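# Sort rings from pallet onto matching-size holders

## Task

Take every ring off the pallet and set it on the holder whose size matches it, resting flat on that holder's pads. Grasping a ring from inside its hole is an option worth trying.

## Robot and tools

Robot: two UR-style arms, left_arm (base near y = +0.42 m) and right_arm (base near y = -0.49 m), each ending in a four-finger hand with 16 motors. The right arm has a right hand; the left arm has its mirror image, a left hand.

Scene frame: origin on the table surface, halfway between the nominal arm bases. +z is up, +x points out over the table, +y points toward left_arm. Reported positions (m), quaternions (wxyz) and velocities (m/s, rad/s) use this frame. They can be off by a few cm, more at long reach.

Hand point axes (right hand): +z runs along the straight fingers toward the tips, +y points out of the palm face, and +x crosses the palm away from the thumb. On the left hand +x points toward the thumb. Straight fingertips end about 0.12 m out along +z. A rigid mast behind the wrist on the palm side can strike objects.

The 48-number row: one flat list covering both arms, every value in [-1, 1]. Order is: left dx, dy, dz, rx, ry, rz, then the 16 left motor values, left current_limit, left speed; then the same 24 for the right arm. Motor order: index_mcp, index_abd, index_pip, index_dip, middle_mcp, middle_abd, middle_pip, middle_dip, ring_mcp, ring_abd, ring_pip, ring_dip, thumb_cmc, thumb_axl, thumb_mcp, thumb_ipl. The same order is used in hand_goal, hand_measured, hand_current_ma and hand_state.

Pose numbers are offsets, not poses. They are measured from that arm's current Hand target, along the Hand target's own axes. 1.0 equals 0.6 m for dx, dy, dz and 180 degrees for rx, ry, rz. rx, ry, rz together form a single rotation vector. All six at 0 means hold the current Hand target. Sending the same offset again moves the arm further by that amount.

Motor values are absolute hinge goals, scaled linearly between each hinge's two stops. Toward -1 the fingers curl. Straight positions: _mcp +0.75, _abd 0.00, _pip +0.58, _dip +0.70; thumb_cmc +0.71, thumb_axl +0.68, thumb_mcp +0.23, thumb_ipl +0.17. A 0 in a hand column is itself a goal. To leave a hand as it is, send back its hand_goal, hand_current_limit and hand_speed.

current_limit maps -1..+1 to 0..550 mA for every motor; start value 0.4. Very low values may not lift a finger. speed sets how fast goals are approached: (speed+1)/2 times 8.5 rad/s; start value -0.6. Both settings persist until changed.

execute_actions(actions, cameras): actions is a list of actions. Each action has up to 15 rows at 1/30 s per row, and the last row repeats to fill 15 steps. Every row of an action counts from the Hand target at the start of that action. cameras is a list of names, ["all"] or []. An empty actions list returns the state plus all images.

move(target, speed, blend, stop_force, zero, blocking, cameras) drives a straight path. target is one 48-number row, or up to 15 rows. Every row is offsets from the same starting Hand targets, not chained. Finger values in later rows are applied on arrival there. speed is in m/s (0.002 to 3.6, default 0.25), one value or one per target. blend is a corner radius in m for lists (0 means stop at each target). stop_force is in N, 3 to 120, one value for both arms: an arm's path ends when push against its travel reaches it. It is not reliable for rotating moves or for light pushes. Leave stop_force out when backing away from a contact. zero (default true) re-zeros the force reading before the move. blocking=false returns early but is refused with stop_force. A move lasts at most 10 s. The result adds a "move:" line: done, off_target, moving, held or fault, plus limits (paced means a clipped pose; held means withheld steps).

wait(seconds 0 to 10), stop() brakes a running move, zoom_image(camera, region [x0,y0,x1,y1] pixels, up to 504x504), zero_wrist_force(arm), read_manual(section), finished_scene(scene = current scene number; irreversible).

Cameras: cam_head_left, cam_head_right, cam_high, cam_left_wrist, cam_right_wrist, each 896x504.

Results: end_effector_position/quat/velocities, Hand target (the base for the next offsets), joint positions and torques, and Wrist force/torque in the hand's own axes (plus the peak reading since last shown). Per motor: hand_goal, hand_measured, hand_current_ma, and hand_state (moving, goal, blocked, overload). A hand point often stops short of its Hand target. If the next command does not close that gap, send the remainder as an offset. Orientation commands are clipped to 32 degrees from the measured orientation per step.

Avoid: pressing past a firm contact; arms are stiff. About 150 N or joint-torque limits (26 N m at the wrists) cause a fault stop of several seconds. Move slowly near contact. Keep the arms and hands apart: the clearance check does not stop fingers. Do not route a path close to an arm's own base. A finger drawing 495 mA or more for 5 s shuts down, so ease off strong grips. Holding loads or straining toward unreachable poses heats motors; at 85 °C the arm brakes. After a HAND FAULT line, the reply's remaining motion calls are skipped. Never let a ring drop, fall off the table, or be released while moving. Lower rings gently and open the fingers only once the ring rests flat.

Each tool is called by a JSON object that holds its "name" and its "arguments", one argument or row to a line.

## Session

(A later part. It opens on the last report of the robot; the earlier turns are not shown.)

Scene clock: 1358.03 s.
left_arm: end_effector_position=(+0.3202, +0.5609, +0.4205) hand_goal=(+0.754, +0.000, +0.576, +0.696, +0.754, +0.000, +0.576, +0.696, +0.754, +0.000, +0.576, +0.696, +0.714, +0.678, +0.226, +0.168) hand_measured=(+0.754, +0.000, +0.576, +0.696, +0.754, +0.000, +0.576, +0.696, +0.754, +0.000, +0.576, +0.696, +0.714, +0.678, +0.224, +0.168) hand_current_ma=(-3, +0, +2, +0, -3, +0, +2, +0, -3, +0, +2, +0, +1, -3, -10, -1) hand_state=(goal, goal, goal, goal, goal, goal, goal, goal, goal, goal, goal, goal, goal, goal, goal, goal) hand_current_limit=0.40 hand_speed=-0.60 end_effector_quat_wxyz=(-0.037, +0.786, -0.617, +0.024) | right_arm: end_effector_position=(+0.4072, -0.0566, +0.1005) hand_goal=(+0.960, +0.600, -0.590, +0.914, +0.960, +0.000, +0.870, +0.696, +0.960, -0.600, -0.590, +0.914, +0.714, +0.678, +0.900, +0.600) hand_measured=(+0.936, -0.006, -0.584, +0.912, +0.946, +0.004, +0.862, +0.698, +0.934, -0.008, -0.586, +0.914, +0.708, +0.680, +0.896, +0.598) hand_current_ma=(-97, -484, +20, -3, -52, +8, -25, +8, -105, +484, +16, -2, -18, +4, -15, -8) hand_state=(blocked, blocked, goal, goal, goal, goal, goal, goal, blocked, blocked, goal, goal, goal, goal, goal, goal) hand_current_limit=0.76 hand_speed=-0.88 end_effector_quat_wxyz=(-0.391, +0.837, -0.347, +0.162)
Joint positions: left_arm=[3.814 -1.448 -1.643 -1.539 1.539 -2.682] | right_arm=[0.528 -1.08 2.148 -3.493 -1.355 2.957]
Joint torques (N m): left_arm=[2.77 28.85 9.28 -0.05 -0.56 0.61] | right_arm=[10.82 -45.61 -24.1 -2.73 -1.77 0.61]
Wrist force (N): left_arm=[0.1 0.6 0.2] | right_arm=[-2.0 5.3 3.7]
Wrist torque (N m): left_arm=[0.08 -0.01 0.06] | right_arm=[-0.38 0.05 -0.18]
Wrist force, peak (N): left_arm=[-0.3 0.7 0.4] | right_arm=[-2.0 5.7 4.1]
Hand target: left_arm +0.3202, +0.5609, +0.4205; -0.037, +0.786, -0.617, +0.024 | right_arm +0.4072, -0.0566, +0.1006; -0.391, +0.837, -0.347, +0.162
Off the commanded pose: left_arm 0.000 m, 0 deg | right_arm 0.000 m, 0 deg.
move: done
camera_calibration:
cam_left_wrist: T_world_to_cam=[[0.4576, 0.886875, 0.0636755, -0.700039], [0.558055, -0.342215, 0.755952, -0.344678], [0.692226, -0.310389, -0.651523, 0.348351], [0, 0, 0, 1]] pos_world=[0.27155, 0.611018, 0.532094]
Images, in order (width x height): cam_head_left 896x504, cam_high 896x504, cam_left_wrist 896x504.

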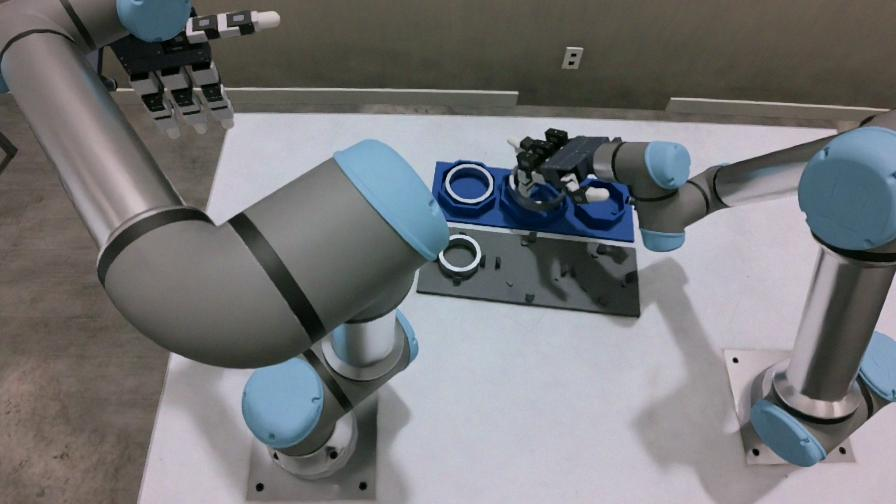

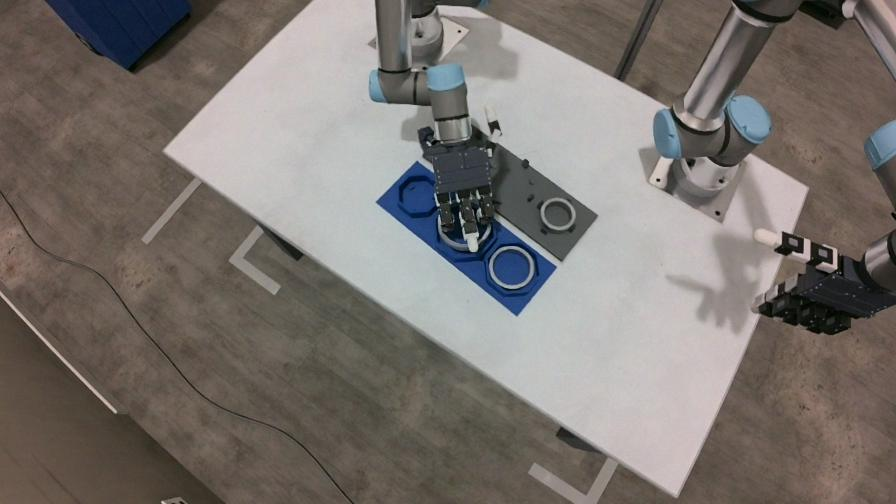

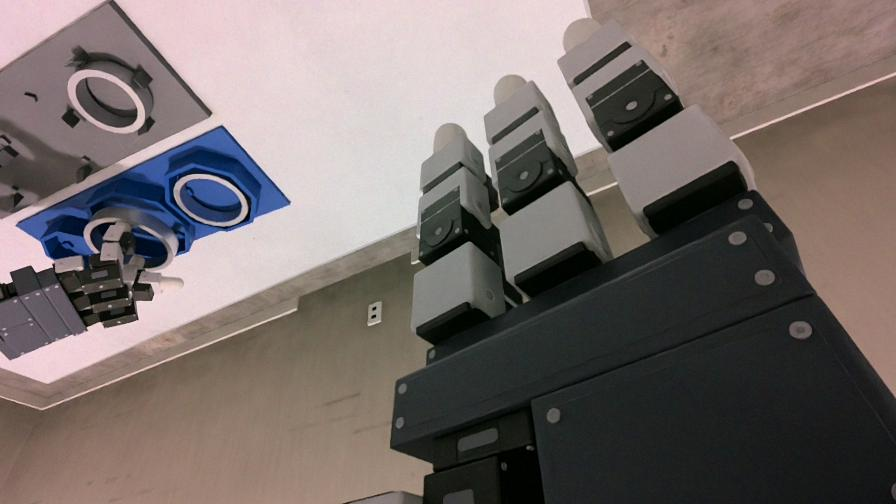

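{"name": "wait", "arguments": {
  "seconds": 0.1,
  "cameras": ["cam_head_left","cam_head_right","cam_high","cam_left_wrist"]
}}

{"name": "zoom_image", "arguments": {
  "camera": "cam_head_left",
  "region": [485, 225, 585, 305]
}}

{"name": "zoom_image", "arguments": {
  "camera": "cam_head_right",
  "region": [470, 225, 570, 305]
}}

{"name": "zoom_image", "arguments": {
  "camera": "cam_left_wrist",
  "region": [0, 70, 120, 230]
}}

{"name": "zoom_image", "arguments": {
  "camera": "cam_high",
  "region": [470, 140, 550, 220]
}}

Scene clock: 1405.67 s.
left_arm: end_effector_position=(+0.3202, +0.5609, +0.4205) hand_goal=(+0.754, +0.000, +0.576, +0.696, +0.754, +0.000, +0.576, +0.696, +0.754, +0.000, +0.576, +0.696, +0.714, +0.678, +0.226, +0.168) hand_measured=(+0.754, +0.000, +0.576, +0.696, +0.754, +0.000, +0.576, +0.696, +0.754, +0.000, +0.576, +0.696, +0.714, +0.678, +0.224, +0.168) hand_current_ma=(-3, +0, +2, +0, -3, +0, +2, +0, -3, +0, +2, +0, +1, -3, -10, -1) hand_state=(goal, goal, goal, goal, goal, goal, goal, goal, goal, goal, goal, goal, goal, goal, goal, goal) hand_current_limit=0.40 hand_speed=-0.60 end_effector_quat_wxyz=(-0.037, +0.786, -0.617, +0.024) | right_arm: end_effector_position=(+0.4072, -0.0566, +0.1006) hand_goal=(+0.960, +0.600, -0.590, +0.914, +0.960, +0.000, +0.870, +0.696, +0.960, -0.600, -0.590, +0.914, +0.714, +0.678, +0.900, +0.600) hand_measured=(+0.936, -0.006, -0.584, +0.912, +0.946, +0.004, +0.862, +0.698, +0.934, -0.008, -0.586, +0.914, +0.708, +0.680, +0.896, +0.598) hand_current_ma=(-97, -484, +20, -3, -52, +8, -25, +8, -105, +484, +16, -2, -18, +4, -15, -8) hand_state=(blocked, blocked, goal, goal, goal, goal, goal, goal, blocked, blocked, goal, goal, goal, goal, goal, goal) hand_current_limit=0.76 hand_speed=-0.88 end_effector_quat_wxyz=(-0.391, +0.837, -0.347, +0.162)
Joint positions: left_arm=[3.814 -1.448 -1.643 -1.539 1.539 -2.682] | right_arm=[0.528 -1.08 2.148 -3.492 -1.355 2.957]
Joint torques (N m): left_arm=[1.93 28.63 9.51 -0.06 -0.4 1.02] | right_arm=[-12.34 -44.51 -23.51 -3.46 -1.92 -1.27]
Wrist force (N): left_arm=[0.1 0.4 0.2] | right_arm=[-1.9 5.2 3.7]
Wrist torque (N m): left_arm=[0.05 0.00 0.06] | right_arm=[-0.38 0.05 -0.17]
Wrist force, peak (N): left_arm=[0.3 0.8 0.2] | right_arm=[-1.9 5.6 3.8]
Hand target: left_arm +0.3202, +0.5609, +0.4205; -0.037, +0.786, -0.617, +0.024 | right_arm +0.4072, -0.0566, +0.1006; -0.391, +0.837, -0.347, +0.162
Off the commanded pose: left_arm 0.000 m, 0 deg | right_arm 0.000 m, 0 deg.
wait: 0.10 s; at rest from the start
camera_calibration:
cam_left_wrist: T_world_to_cam=[[0.4576, 0.886875, 0.0636755, -0.700039], [0.558055, -0.342215, 0.755952, -0.344678], [0.692226, -0.310389, -0.651523, 0.348351], [0, 0, 0, 1]] pos_world=[0.27155, 0.611018, 0.532094]
Images, in order (width x height): cam_head_left 896x504, cam_head_right 896x504, cam_high 896x504, cam_left_wrist 896x504.

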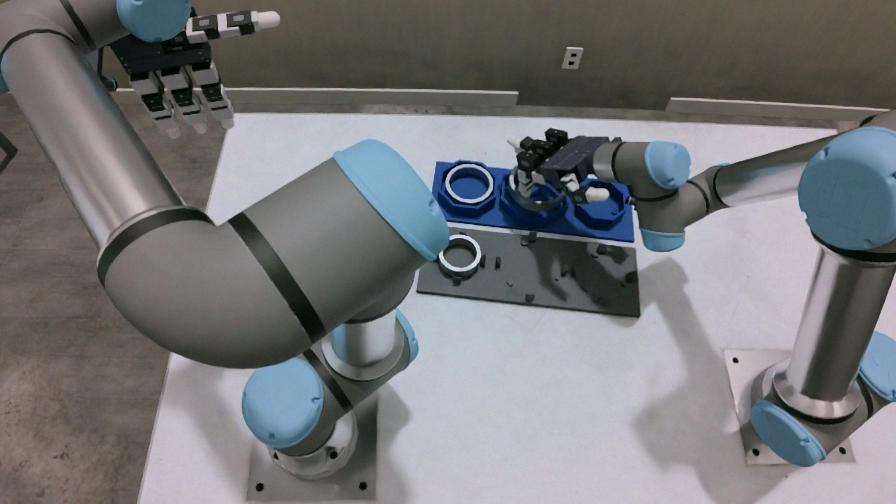

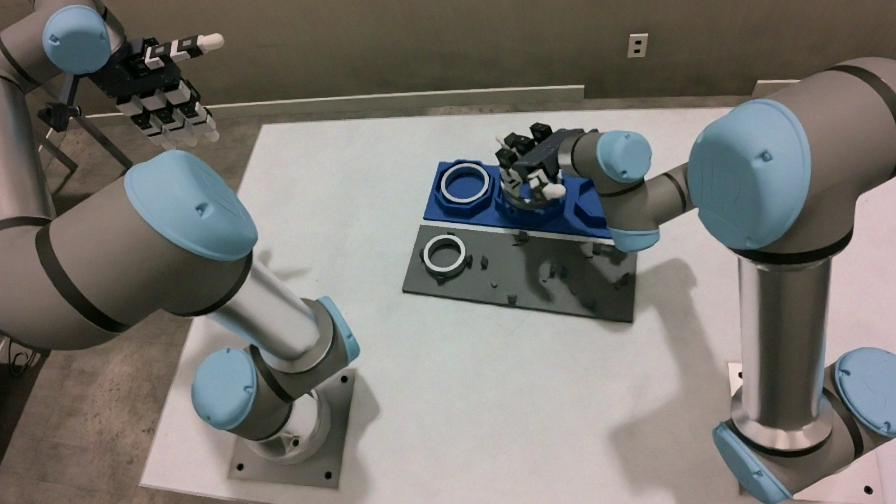

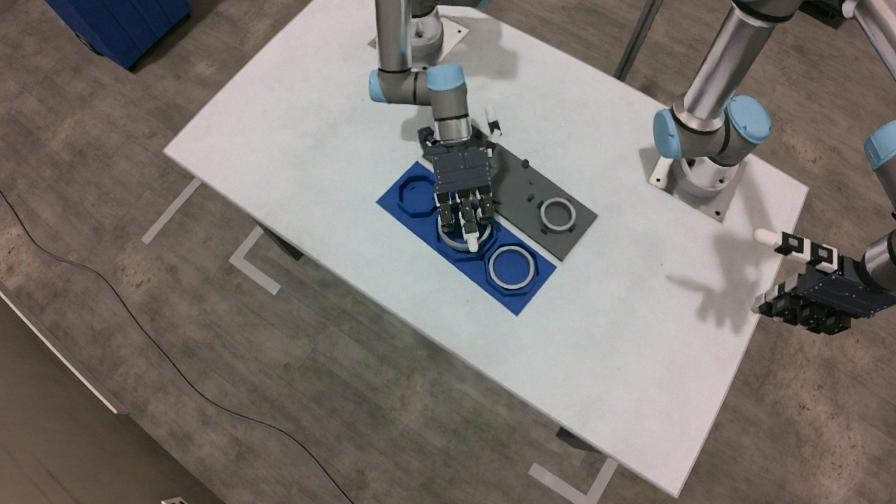

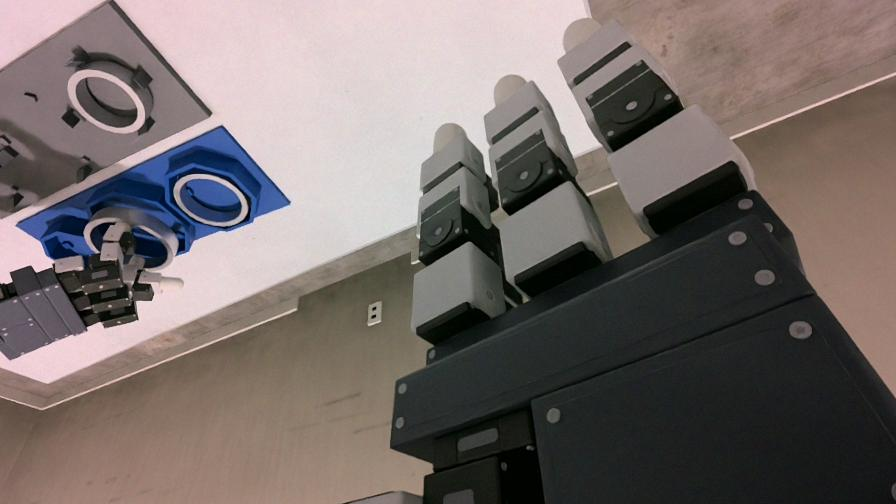

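Scaled by 5.040 from the camera's 896x504 image, which has a finer 1280x720 frame.

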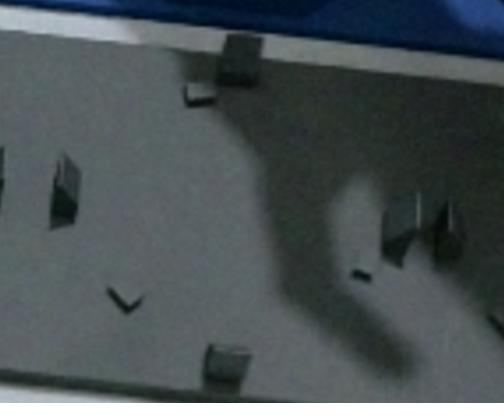

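Scaled by 5.040 from the camera's 896x504 image, which has a finer 1280x720 frame.

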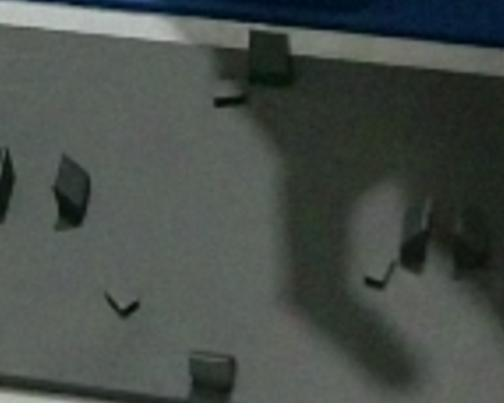

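Scaled by 3.150 from the camera's 896x504 image, which has a finer 1280x720 frame.

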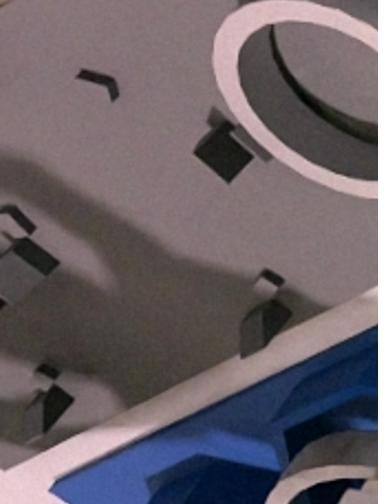

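Scaled by 6.300 from the camera's 896x504 image, which has a finer 1280x720 frame.

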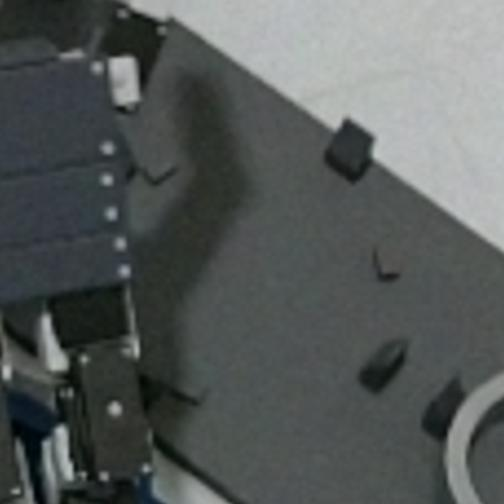

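{"name": "move", "arguments": {
  "target": [
    [0,0,0,0,0,0,0.754,0,0.576,0.696,0.754,0,0.576,0.696,0.754,0,0.576,0.696,0.714,0.678,0.226,0.168,0.4,-0.6,0,-0.04405,-0.03696,0,0,0,0.96,0.6,-0.59,0.914,0.96,0,0.87,0.696,0.96,-0.6,-0.59,0.914,0.714,0.678,0.9,0.6,0.76,-0.88],
    [0,0,0,0,0,0,0.754,0,0.576,0.696,0.754,0,0.576,0.696,0.754,0,0.576,0.696,0.714,0.678,0.226,0.168,0.4,-0.6,-0.2337,0.0722,-0.1755,0,0,0,0.96,0.6,-0.59,0.914,0.96,0,0.87,0.696,0.96,-0.6,-0.59,0.914,0.714,0.678,0.9,0.6,0.76,-0.88],
    [0,0,0,0,0,0,0.754,0,0.576,0.696,0.754,0,0.576,0.696,0.754,0,0.576,0.696,0.714,0.678,0.226,0.168,0.4,-0.6,-0.2337,0.1426,-0.1164,0,0,0,0.96,0.6,-0.59,0.914,0.96,0,0.87,0.696,0.96,-0.6,-0.59,0.914,0.714,0.678,0.9,0.6,0.76,-0.88]
  ],
  "speed": [0.1,0.12,0.05],
  "blend": [0.02,0.02,0],
  "cameras": ["cam_head_left","cam_head_right","cam_high","cam_left_wrist"]
}}

{"name": "zoom_image", "arguments": {
  "camera": "cam_head_left",
  "region": [485, 205, 605, 305]
}}

{"name": "zoom_image", "arguments": {
  "camera": "cam_head_right",
  "region": [465, 205, 585, 305]
}}

{"name": "zoom_image", "arguments": {
  "camera": "cam_left_wrist",
  "region": [0, 60, 140, 220]
}}

{"name": "zoom_image", "arguments": {
  "camera": "cam_high",
  "region": [450, 140, 570, 240]
}}

Scene clock: 1453.73 s.
left_arm: end_effector_position=(+0.3202, +0.5609, +0.4205) hand_goal=(+0.754, +0.000, +0.576, +0.696, +0.754, +0.000, +0.576, +0.696, +0.754, +0.000, +0.576, +0.696, +0.714, +0.678, +0.226, +0.168) hand_measured=(+0.754, +0.000, +0.576, +0.696, +0.754, +0.000, +0.576, +0.696, +0.754, +0.000, +0.576, +0.696, +0.714, +0.678, +0.224, +0.168) hand_current_ma=(-3, +0, +2, +0, -3, +0, +2, +0, -3, +0, +2, +0, +1, -3, -10, -1) hand_state=(goal, goal, goal, goal, goal, goal, goal, goal, goal, goal, goal, goal, goal, goal, goal, goal) hand_current_limit=0.40 hand_speed=-0.60 end_effector_quat_wxyz=(-0.037, +0.786, -0.617, +0.024) | right_arm: end_effector_position=(+0.2314, -0.0341, +0.0797) hand_goal=(+0.960, +0.600, -0.590, +0.914, +0.960, +0.000, +0.870, +0.696, +0.960, -0.600, -0.590, +0.914, +0.714, +0.678, +0.900, +0.600) hand_measured=(+0.936, -0.006, -0.584, +0.914, +0.946, +0.004, +0.862, +0.698, +0.934, -0.008, -0.584, +0.914, +0.708, +0.680, +0.896, +0.598) hand_current_ma=(-103, -484, +22, -2, -52, +8, -24, +8, -110, +484, +18, -1, -18, +4, -15, -8) hand_state=(blocked, blocked, goal, goal, goal, goal, goal, goal, blocked, blocked, goal, goal, goal, goal, goal, goal) hand_current_limit=0.76 hand_speed=-0.88 end_effector_quat_wxyz=(-0.391, +0.837, -0.347, +0.162)
Joint positions: left_arm=[3.814 -1.448 -1.643 -1.539 1.539 -2.682] | right_arm=[0.832 -1.12 2.382 -3.706 -1.588 3.155]
Joint torques (N m): left_arm=[1.07 28.3 9.99 -0.01 -0.41 1.14] | right_arm=[13.07 -25.29 -8.3 -6.09 -2.3 1.5]
Wrist force (N): left_arm=[0.1 0.4 0.2] | right_arm=[-2.2 5.3 3.8]
Wrist torque (N m): left_arm=[0.05 0.00 0.07] | right_arm=[-0.39 0.08 -0.20]
Wrist force, peak (N): left_arm=[-0.1 0.8 0.1] | right_arm=[-2.0 6.4 4.2]
Hand target: left_arm +0.3202, +0.5609, +0.4205; -0.037, +0.786, -0.617, +0.024 | right_arm +0.2314, -0.0341, +0.0797; -0.391, +0.837, -0.347, +0.162
Off the commanded pose: left_arm 0.000 m, 0 deg | right_arm 0.000 m, 0 deg.
move: done; blend cut to 0.0173 m at target 1
camera_calibration:
cam_left_wrist: T_world_to_cam=[[0.4576, 0.886875, 0.0636755, -0.700039], [0.558055, -0.342215, 0.755952, -0.344678], [0.692226, -0.310389, -0.651523, 0.348351], [0, 0, 0, 1]] pos_world=[0.27155, 0.611018, 0.532094]
Images, in order (width x height): cam_head_left 896x504, cam_head_right 896x504, cam_high 896x504, cam_left_wrist 896x504.

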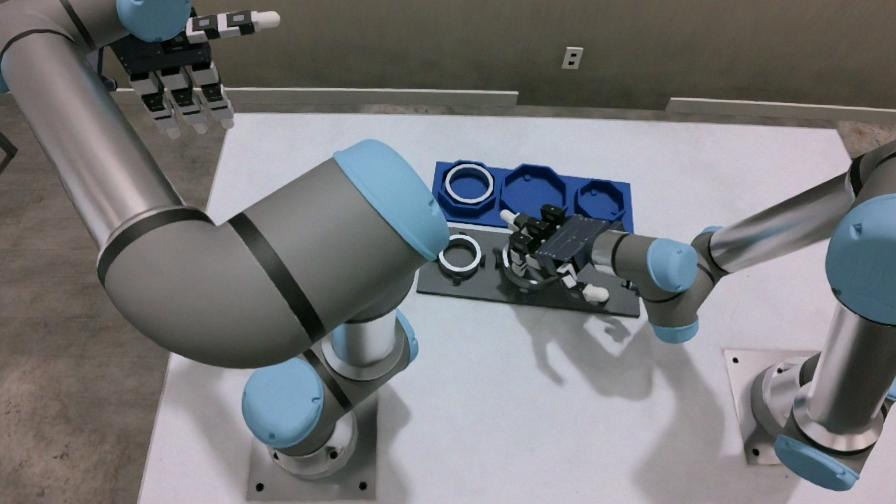

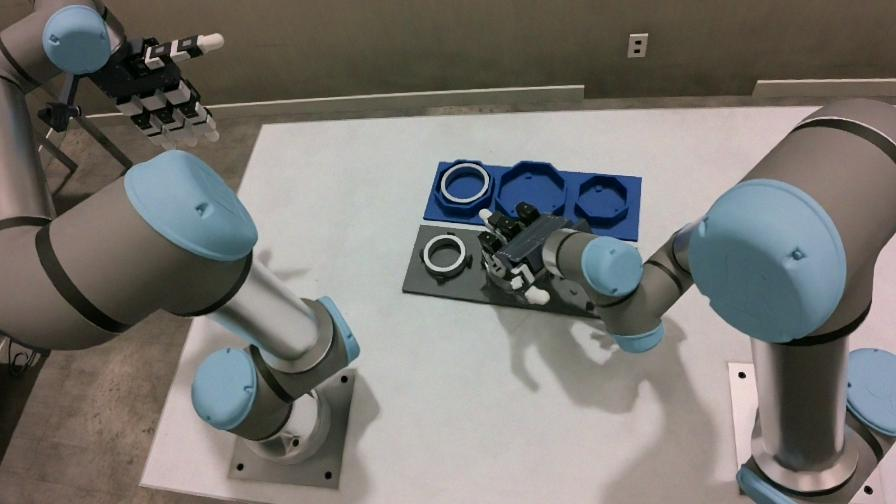

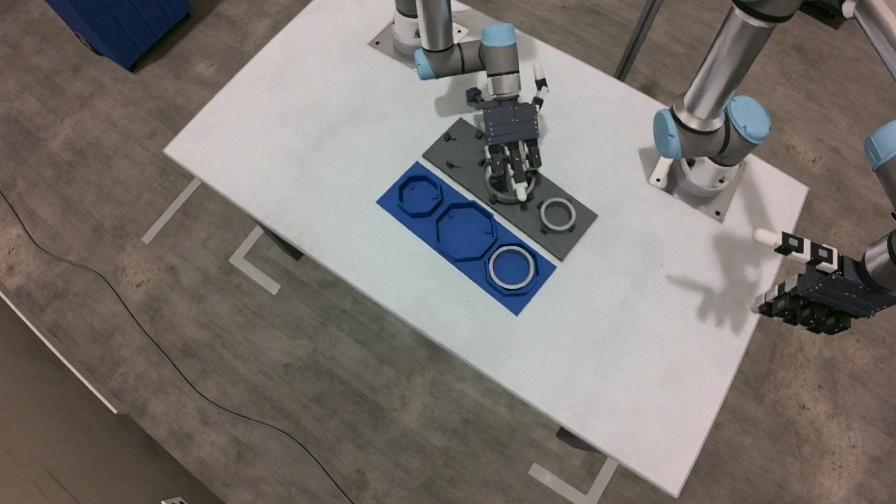

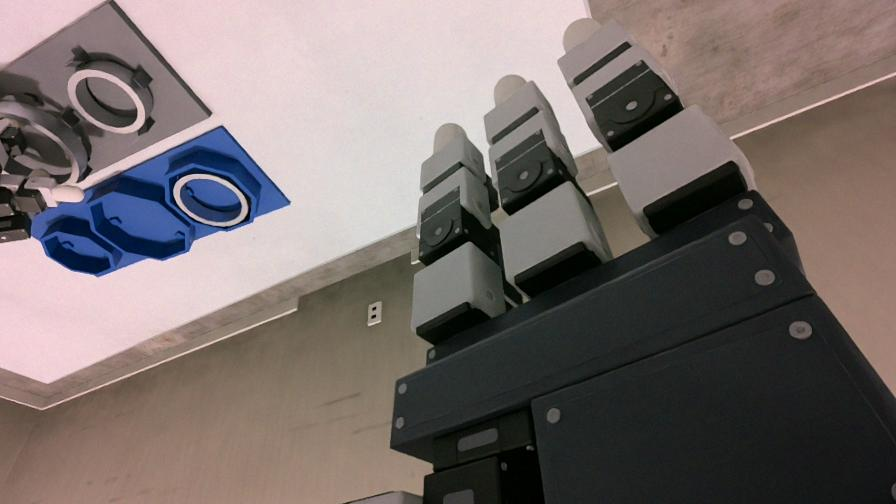

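Scaled by 4.200 from the camera's 896x504 image, which has a finer 1280x720 frame.

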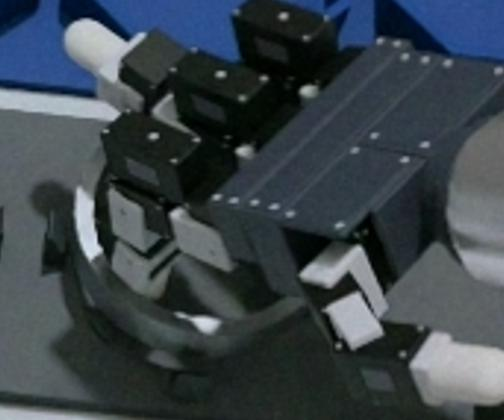

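Scaled by 4.200 from the camera's 896x504 image, which has a finer 1280x720 frame.

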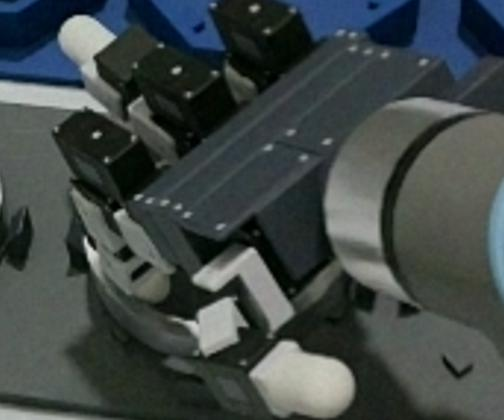

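Scaled by 3.150 from the camera's 896x504 image, which has a finer 1280x720 frame.

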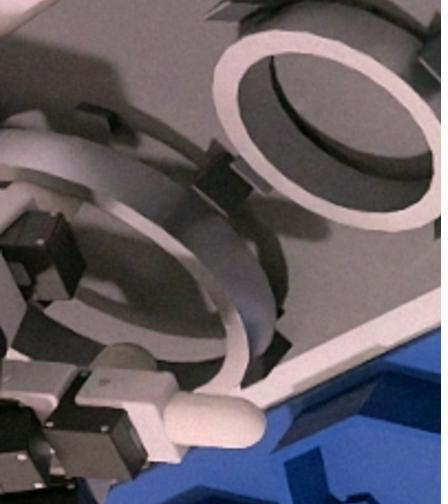

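Scaled by 4.200 from the camera's 896x504 image, which has a finer 1280x720 frame.

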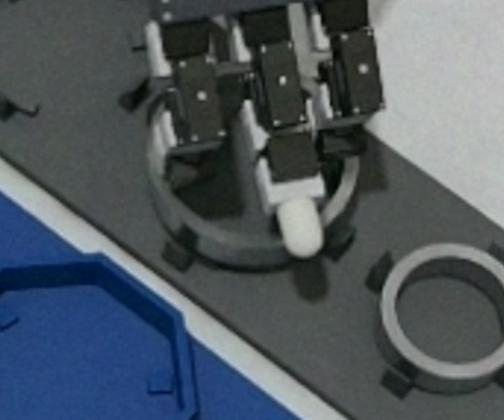

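{"name": "zoom_image", "arguments": {
  "camera": "cam_high",
  "region": [475, 150, 545, 210]
}}

{"name": "zoom_image", "arguments": {
  "camera": "cam_left_wrist",
  "region": [0, 90, 100, 190]
}}

{"name": "zoom_image", "arguments": {
  "camera": "cam_head_left",
  "region": [490, 230, 570, 300]
}}

Scaled by 7.200 from the camera's 896x504 image, which has a finer 1280x720 frame.

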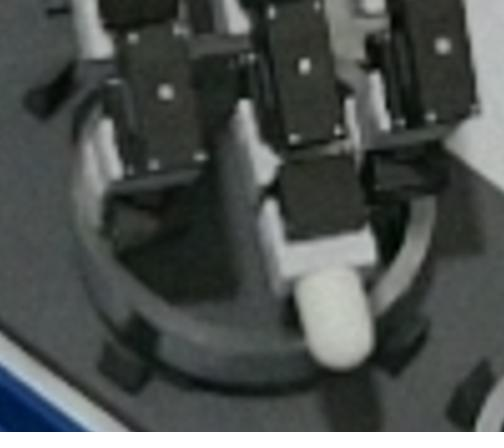

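Scaled by 5.040 from the camera's 896x504 image, which has a finer 1280x720 frame.

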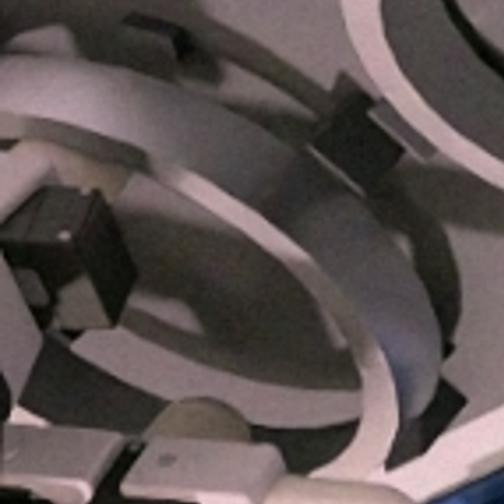

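Scaled by 6.300 from the camera's 896x504 image, which has a finer 1280x720 frame.

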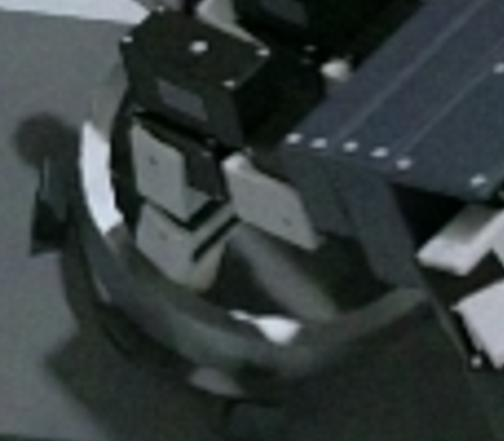

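{"name": "move", "arguments": {
  "target": [0,0,0,0,0,0,0.754,0,0.576,0.696,0.754,0,0.576,0.696,0.754,0,0.576,0.696,0.714,0.678,0.226,0.168,0.4,-0.6,0,0.02387,0.02003,0,0,0,0.96,0.6,-0.59,0.914,0.96,0,0.87,0.696,0.96,-0.6,-0.59,0.914,0.714,0.678,0.9,0.6,0.76,-0.88],
  "speed": 0.018,
  "stop_force": 5,
  "cameras": ["cam_head_left","cam_high","cam_left_wrist"]
}}

{"name": "zoom_image", "arguments": {
  "camera": "cam_left_wrist",
  "region": [0, 90, 100, 190]
}}

{"name": "zoom_image", "arguments": {
  "camera": "cam_high",
  "region": [475, 150, 545, 210]
}}

Scene clock: 1519.53 s.
left_arm: end_effector_position=(+0.3202, +0.5609, +0.4205) hand_goal=(+0.754, +0.000, +0.576, +0.696, +0.754, +0.000, +0.576, +0.696, +0.754, +0.000, +0.576, +0.696, +0.714, +0.678, +0.226, +0.168) hand_measured=(+0.754, +0.000, +0.576, +0.696, +0.754, +0.000, +0.576, +0.696, +0.754, +0.000, +0.576, +0.696, +0.714, +0.678, +0.224, +0.168) hand_current_ma=(-3, +0, +2, +0, -3, +0, +2, +0, -3, +0, +2, +0, +1, -3, -10, -1) hand_state=(goal, goal, goal, goal, goal, goal, goal, goal, goal, goal, goal, goal, goal, goal, goal, goal) hand_current_limit=0.40 hand_speed=-0.60 end_effector_quat_wxyz=(-0.037, +0.786, -0.617, +0.024) | right_arm: end_effector_position=(+0.2314, -0.0341, +0.0702) hand_goal=(+0.960, +0.600, -0.590, +0.914, +0.960, +0.000, +0.870, +0.696, +0.960, -0.600, -0.590, +0.914, +0.714, +0.678, +0.900, +0.600) hand_measured=(+0.926, +0.000, -0.594, +0.912, +0.946, +0.004, +0.864, +0.698, +0.928, -0.008, -0.596, +0.912, +0.708, +0.680, +0.896, +0.598) hand_current_ma=(-148, -484, -13, -8, -52, +8, -24, +8, -140, +484, -22, -9, -18, +4, -15, -8) hand_state=(blocked, blocked, goal, goal, goal, goal, goal, goal, blocked, blocked, goal, goal, goal, goal, goal, goal) hand_current_limit=0.76 hand_speed=-0.88 end_effector_quat_wxyz=(-0.391, +0.837, -0.347, +0.162)
Joint positions: left_arm=[3.814 -1.448 -1.643 -1.539 1.539 -2.682] | right_arm=[0.832 -1.089 2.382 -3.737 -1.588 3.155]
Joint torques (N m): left_arm=[0.78 28 9.8 0 -0.26 1.32] | right_arm=[10.09 -39.4 -5.64 -2.7 -1.53 0.76]
Wrist force (N): left_arm=[0.0 0.4 0.0] | right_arm=[-3.6 5.4 2.1]
Wrist torque (N m): left_arm=[0.07 0.00 0.06] | right_arm=[-0.33 -0.06 -0.22]
Wrist force, peak (N): left_arm=[-0.1 0.8 0.3] | right_arm=[-6.1 3.7 -0.6]
Hand target: left_arm +0.3202, +0.5609, +0.4205; -0.037, +0.786, -0.617, +0.024 | right_arm +0.2314, -0.0341, +0.0702; -0.391, +0.837, -0.347, +0.162 (not the last commanded pose)
Off the commanded pose: left_arm 0.000 m, 0 deg | right_arm 0.009 m, 0 deg.
move: contact (right_arm)
camera_calibration:
cam_left_wrist: T_world_to_cam=[[0.4576, 0.886875, 0.0636755, -0.700039], [0.558055, -0.342215, 0.755952, -0.344678], [0.692226, -0.310389, -0.651523, 0.348351], [0, 0, 0, 1]] pos_world=[0.27155, 0.611018, 0.532094]
Images, in order (width x height): cam_head_left 896x504, cam_high 896x504, cam_left_wrist 896x504.

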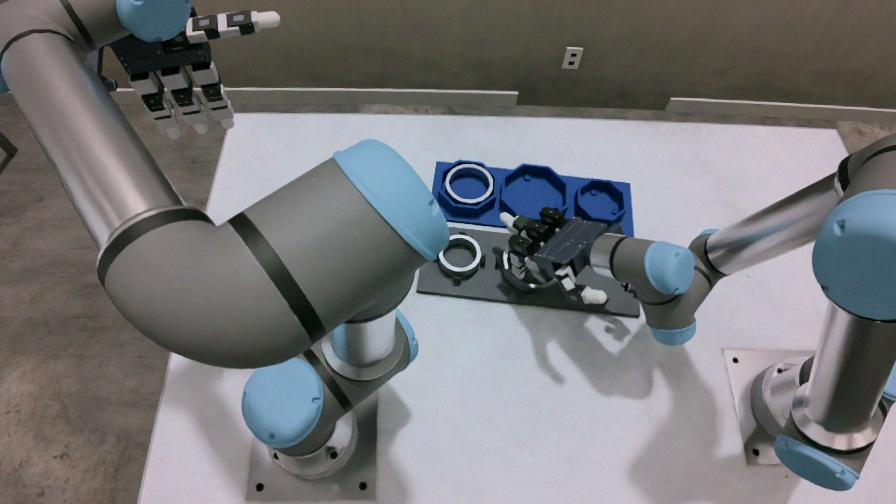

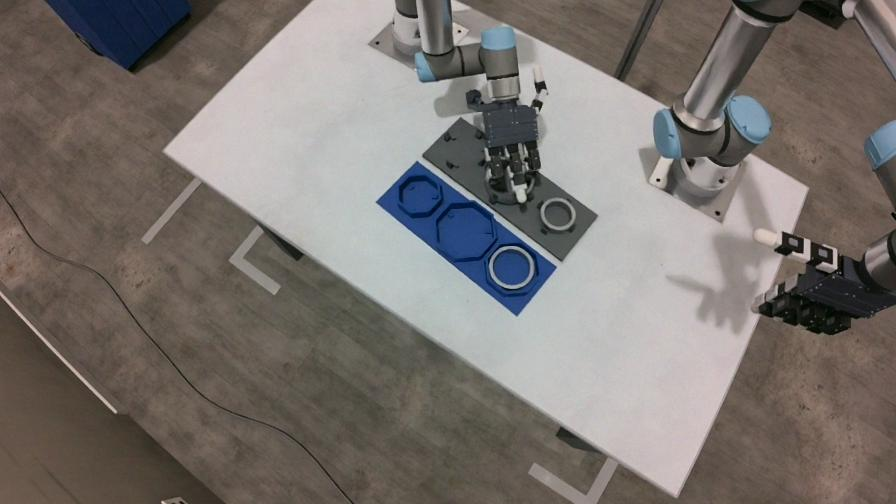

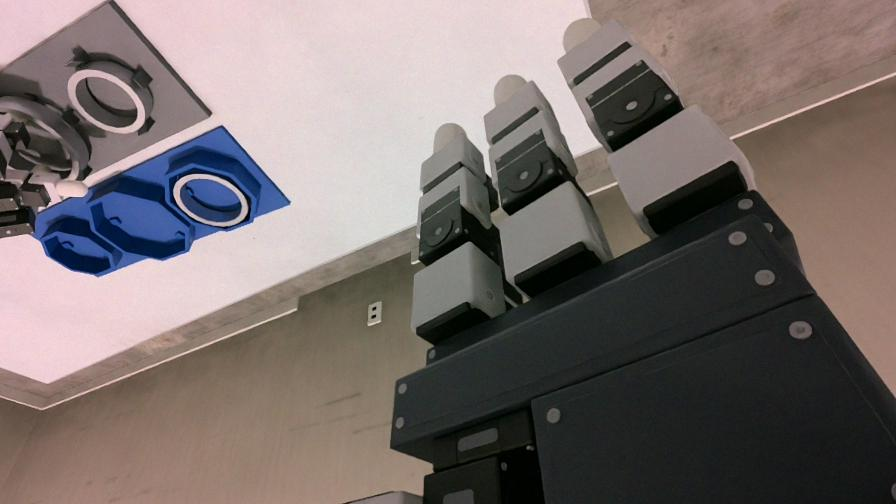

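Scaled by 5.040 from the camera's 896x504 image, which has a finer 1280x720 frame.

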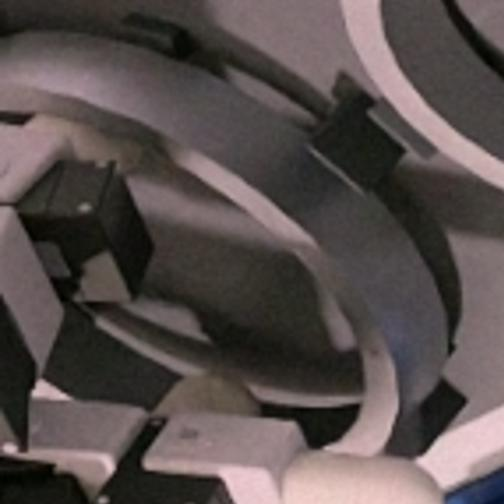

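Scaled by 7.200 from the camera's 896x504 image, which has a finer 1280x720 frame.

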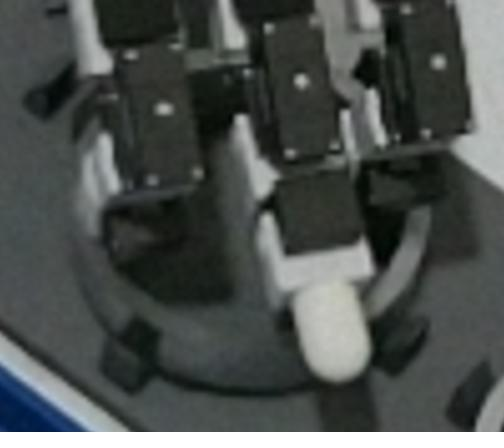

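{"name": "move", "arguments": {
  "target": [0,0,0,0,0,0,0.754,0,0.576,0.696,0.754,0,0.576,0.696,0.754,0,0.576,0.696,0.714,0.678,0.226,0.168,0.4,-0.6,-0.0032,-0.0085,-0.0106,0,0,0,0.96,0.6,-0.59,0.914,0.96,0,0.87,0.696,0.96,-0.6,-0.59,0.914,0.714,0.678,0.9,0.6,0.76,-0.88],
  "speed": 0.03
}}

{"name": "move", "arguments": {
  "target": [0,0,0,0,0,0,0.754,0,0.576,0.696,0.754,0,0.576,0.696,0.754,0,0.576,0.696,0.714,0.678,0.226,0.168,0.4,-0.6,0,0.02196,0.01843,0,0,0,0.96,0.6,-0.59,0.914,0.96,0,0.87,0.696,0.96,-0.6,-0.59,0.914,0.714,0.678,0.9,0.6,0.76,-0.88],
  "speed": 0.018,
  "stop_force": 5,
  "cameras": ["cam_left_wrist"]
}}

Scene clock: 1531.70 s.
left_arm: end_effector_position=(+0.3202, +0.5609, +0.4205) hand_goal=(+0.754, +0.000, +0.576, +0.696, +0.754, +0.000, +0.576, +0.696, +0.754, +0.000, +0.576, +0.696, +0.714, +0.678, +0.226, +0.168) hand_measured=(+0.754, +0.000, +0.576, +0.696, +0.754, +0.000, +0.576, +0.696, +0.754, +0.000, +0.576, +0.696, +0.714, +0.678, +0.224, +0.168) hand_current_ma=(-3, +0, +2, +0, -3, +0, +2, +0, -3, +0, +2, +0, +1, -3, -10, -1) hand_state=(goal, goal, goal, goal, goal, goal, goal, goal, goal, goal, goal, goal, goal, goal, goal, goal) hand_current_limit=0.40 hand_speed=-0.60 end_effector_quat_wxyz=(-0.037, +0.786, -0.617, +0.024) | right_arm: end_effector_position=(+0.2289, -0.0339, +0.0782) hand_goal=(+0.960, +0.600, -0.590, +0.914, +0.960, +0.000, +0.870, +0.696, +0.960, -0.600, -0.590, +0.914, +0.714, +0.678, +0.900, +0.600) hand_measured=(+0.926, +0.000, -0.584, +0.914, +0.946, +0.004, +0.864, +0.698, +0.926, -0.008, -0.586, +0.914, +0.708, +0.680, +0.896, +0.598) hand_current_ma=(-148, -484, +22, -2, -52, +8, -24, +8, -142, +484, +16, -2, -18, +4, -15, -8) hand_state=(blocked, blocked, goal, goal, goal, goal, goal, goal, blocked, blocked, goal, goal, goal, goal, goal, goal) hand_current_limit=0.76 hand_speed=-0.88 end_effector_quat_wxyz=(-0.391, +0.837, -0.347, +0.162)
Joint positions: left_arm=[3.814 -1.448 -1.643 -1.539 1.539 -2.682] | right_arm=[0.838 -1.116 2.384 -3.712 -1.592 3.158]
Joint torques (N m): left_arm=[1.04 28.02 10.2 -0.07 -0.27 1.21] | right_arm=[12.49 -38.55 -3.95 -2.77 -2.76 1.56]
Wrist force (N): left_arm=[0.0 0.6 0.1] | right_arm=[-1.8 4.9 3.6]
Wrist torque (N m): left_arm=[0.09 0.01 0.05] | right_arm=[-0.39 0.04 -0.18]
Wrist force, peak (N): left_arm=[0.0 0.8 0.0] | right_arm=[-4.1 5.6 2.4]
Hand target: left_arm +0.3202, +0.5609, +0.4205; -0.037, +0.786, -0.617, +0.024 | right_arm +0.2289, -0.0339, +0.0782; -0.391, +0.837, -0.347, +0.162
Off the commanded pose: left_arm 0.000 m, 0 deg | right_arm 0.000 m, 0 deg.
move: done

Scene clock: 1533.50 s.
left_arm: end_effector_position=(+0.3202, +0.5609, +0.4205) hand_goal=(+0.754, +0.000, +0.576, +0.696, +0.754, +0.000, +0.576, +0.696, +0.754, +0.000, +0.576, +0.696, +0.714, +0.678, +0.226, +0.168) hand_measured=(+0.754, +0.000, +0.576, +0.696, +0.754, +0.000, +0.576, +0.696, +0.754, +0.000, +0.576, +0.696, +0.714, +0.678, +0.224, +0.168) hand_current_ma=(-3, +0, +2, +0, -3, +0, +2, +0, -3, +0, +2, +0, +1, -3, -10, -1) hand_state=(goal, goal, goal, goal, goal, goal, goal, goal, goal, goal, goal, goal, goal, goal, goal, goal) hand_current_limit=0.40 hand_speed=-0.60 end_effector_quat_wxyz=(-0.037, +0.786, -0.617, +0.024) | right_arm: end_effector_position=(+0.2289, -0.0339, +0.0656) hand_goal=(+0.960, +0.600, -0.590, +0.914, +0.960, +0.000, +0.870, +0.696, +0.960, -0.600, -0.590, +0.914, +0.714, +0.678, +0.900, +0.600) hand_measured=(+0.936, +0.000, -0.588, +0.910, +0.946, +0.004, +0.864, +0.698, +0.934, -0.008, -0.588, +0.912, +0.708, +0.680, +0.896, +0.598) hand_current_ma=(-99, -484, +7, -10, -52, +8, -23, +7, -110, +484, +6, -8, -18, +5, -15, -8) hand_state=(blocked, blocked, goal, goal, goal, goal, goal, goal, blocked, blocked, goal, goal, goal, goal, goal, goal) hand_current_limit=0.76 hand_speed=-0.88 end_effector_quat_wxyz=(-0.391, +0.837, -0.347, +0.162)
Joint positions: left_arm=[3.814 -1.448 -1.643 -1.539 1.539 -2.682] | right_arm=[0.838 -1.075 2.384 -3.753 -1.592 3.158]
Joint torques (N m): left_arm=[0.64 27.59 9.93 -0.1 -0.28 1.29] | right_arm=[9.64 -40.12 -13.89 -2.7 -2.27 0.64]
Wrist force (N): left_arm=[-0.1 0.6 0.3] | right_arm=[-2.0 5.1 3.3]
Wrist torque (N m): left_arm=[0.07 0.03 0.04] | right_arm=[-0.37 0.07 -0.19]
Wrist force, peak (N): left_arm=[0.0 0.8 0.2] | right_arm=[-2.0 5.3 3.6]
Hand target: left_arm +0.3202, +0.5609, +0.4205; -0.037, +0.786, -0.617, +0.024 | right_arm +0.2289, -0.0339, +0.0656; -0.391, +0.837, -0.347, +0.162 (not the last commanded pose)
Off the commanded pose: left_arm 0.000 m, 0 deg | right_arm 0.005 m, 0 deg.
move: contact (right_arm)
camera_calibration:
cam_left_wrist: T_world_to_cam=[[0.4576, 0.886875, 0.0636755, -0.700039], [0.558055, -0.342215, 0.755952, -0.344678], [0.692226, -0.310389, -0.651523, 0.348351], [0, 0, 0, 1]] pos_world=[0.27155, 0.611018, 0.532094]
Images, in order (width x height): cam_left_wrist 896x504.

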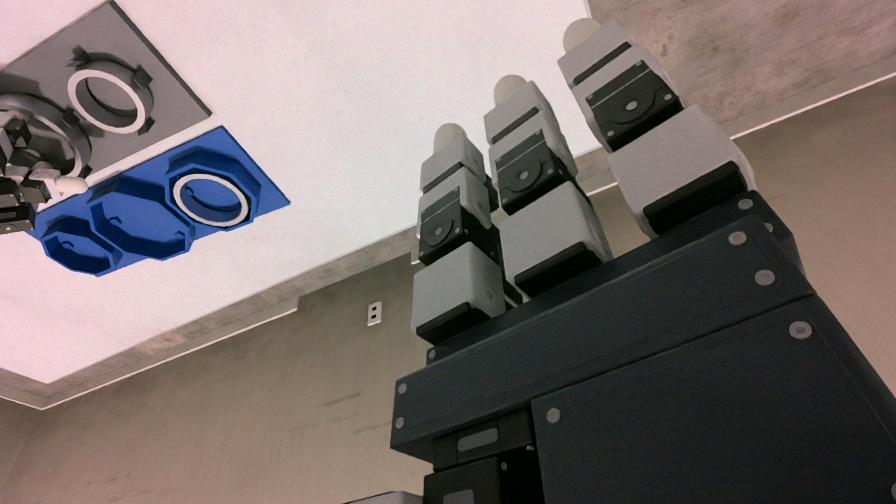

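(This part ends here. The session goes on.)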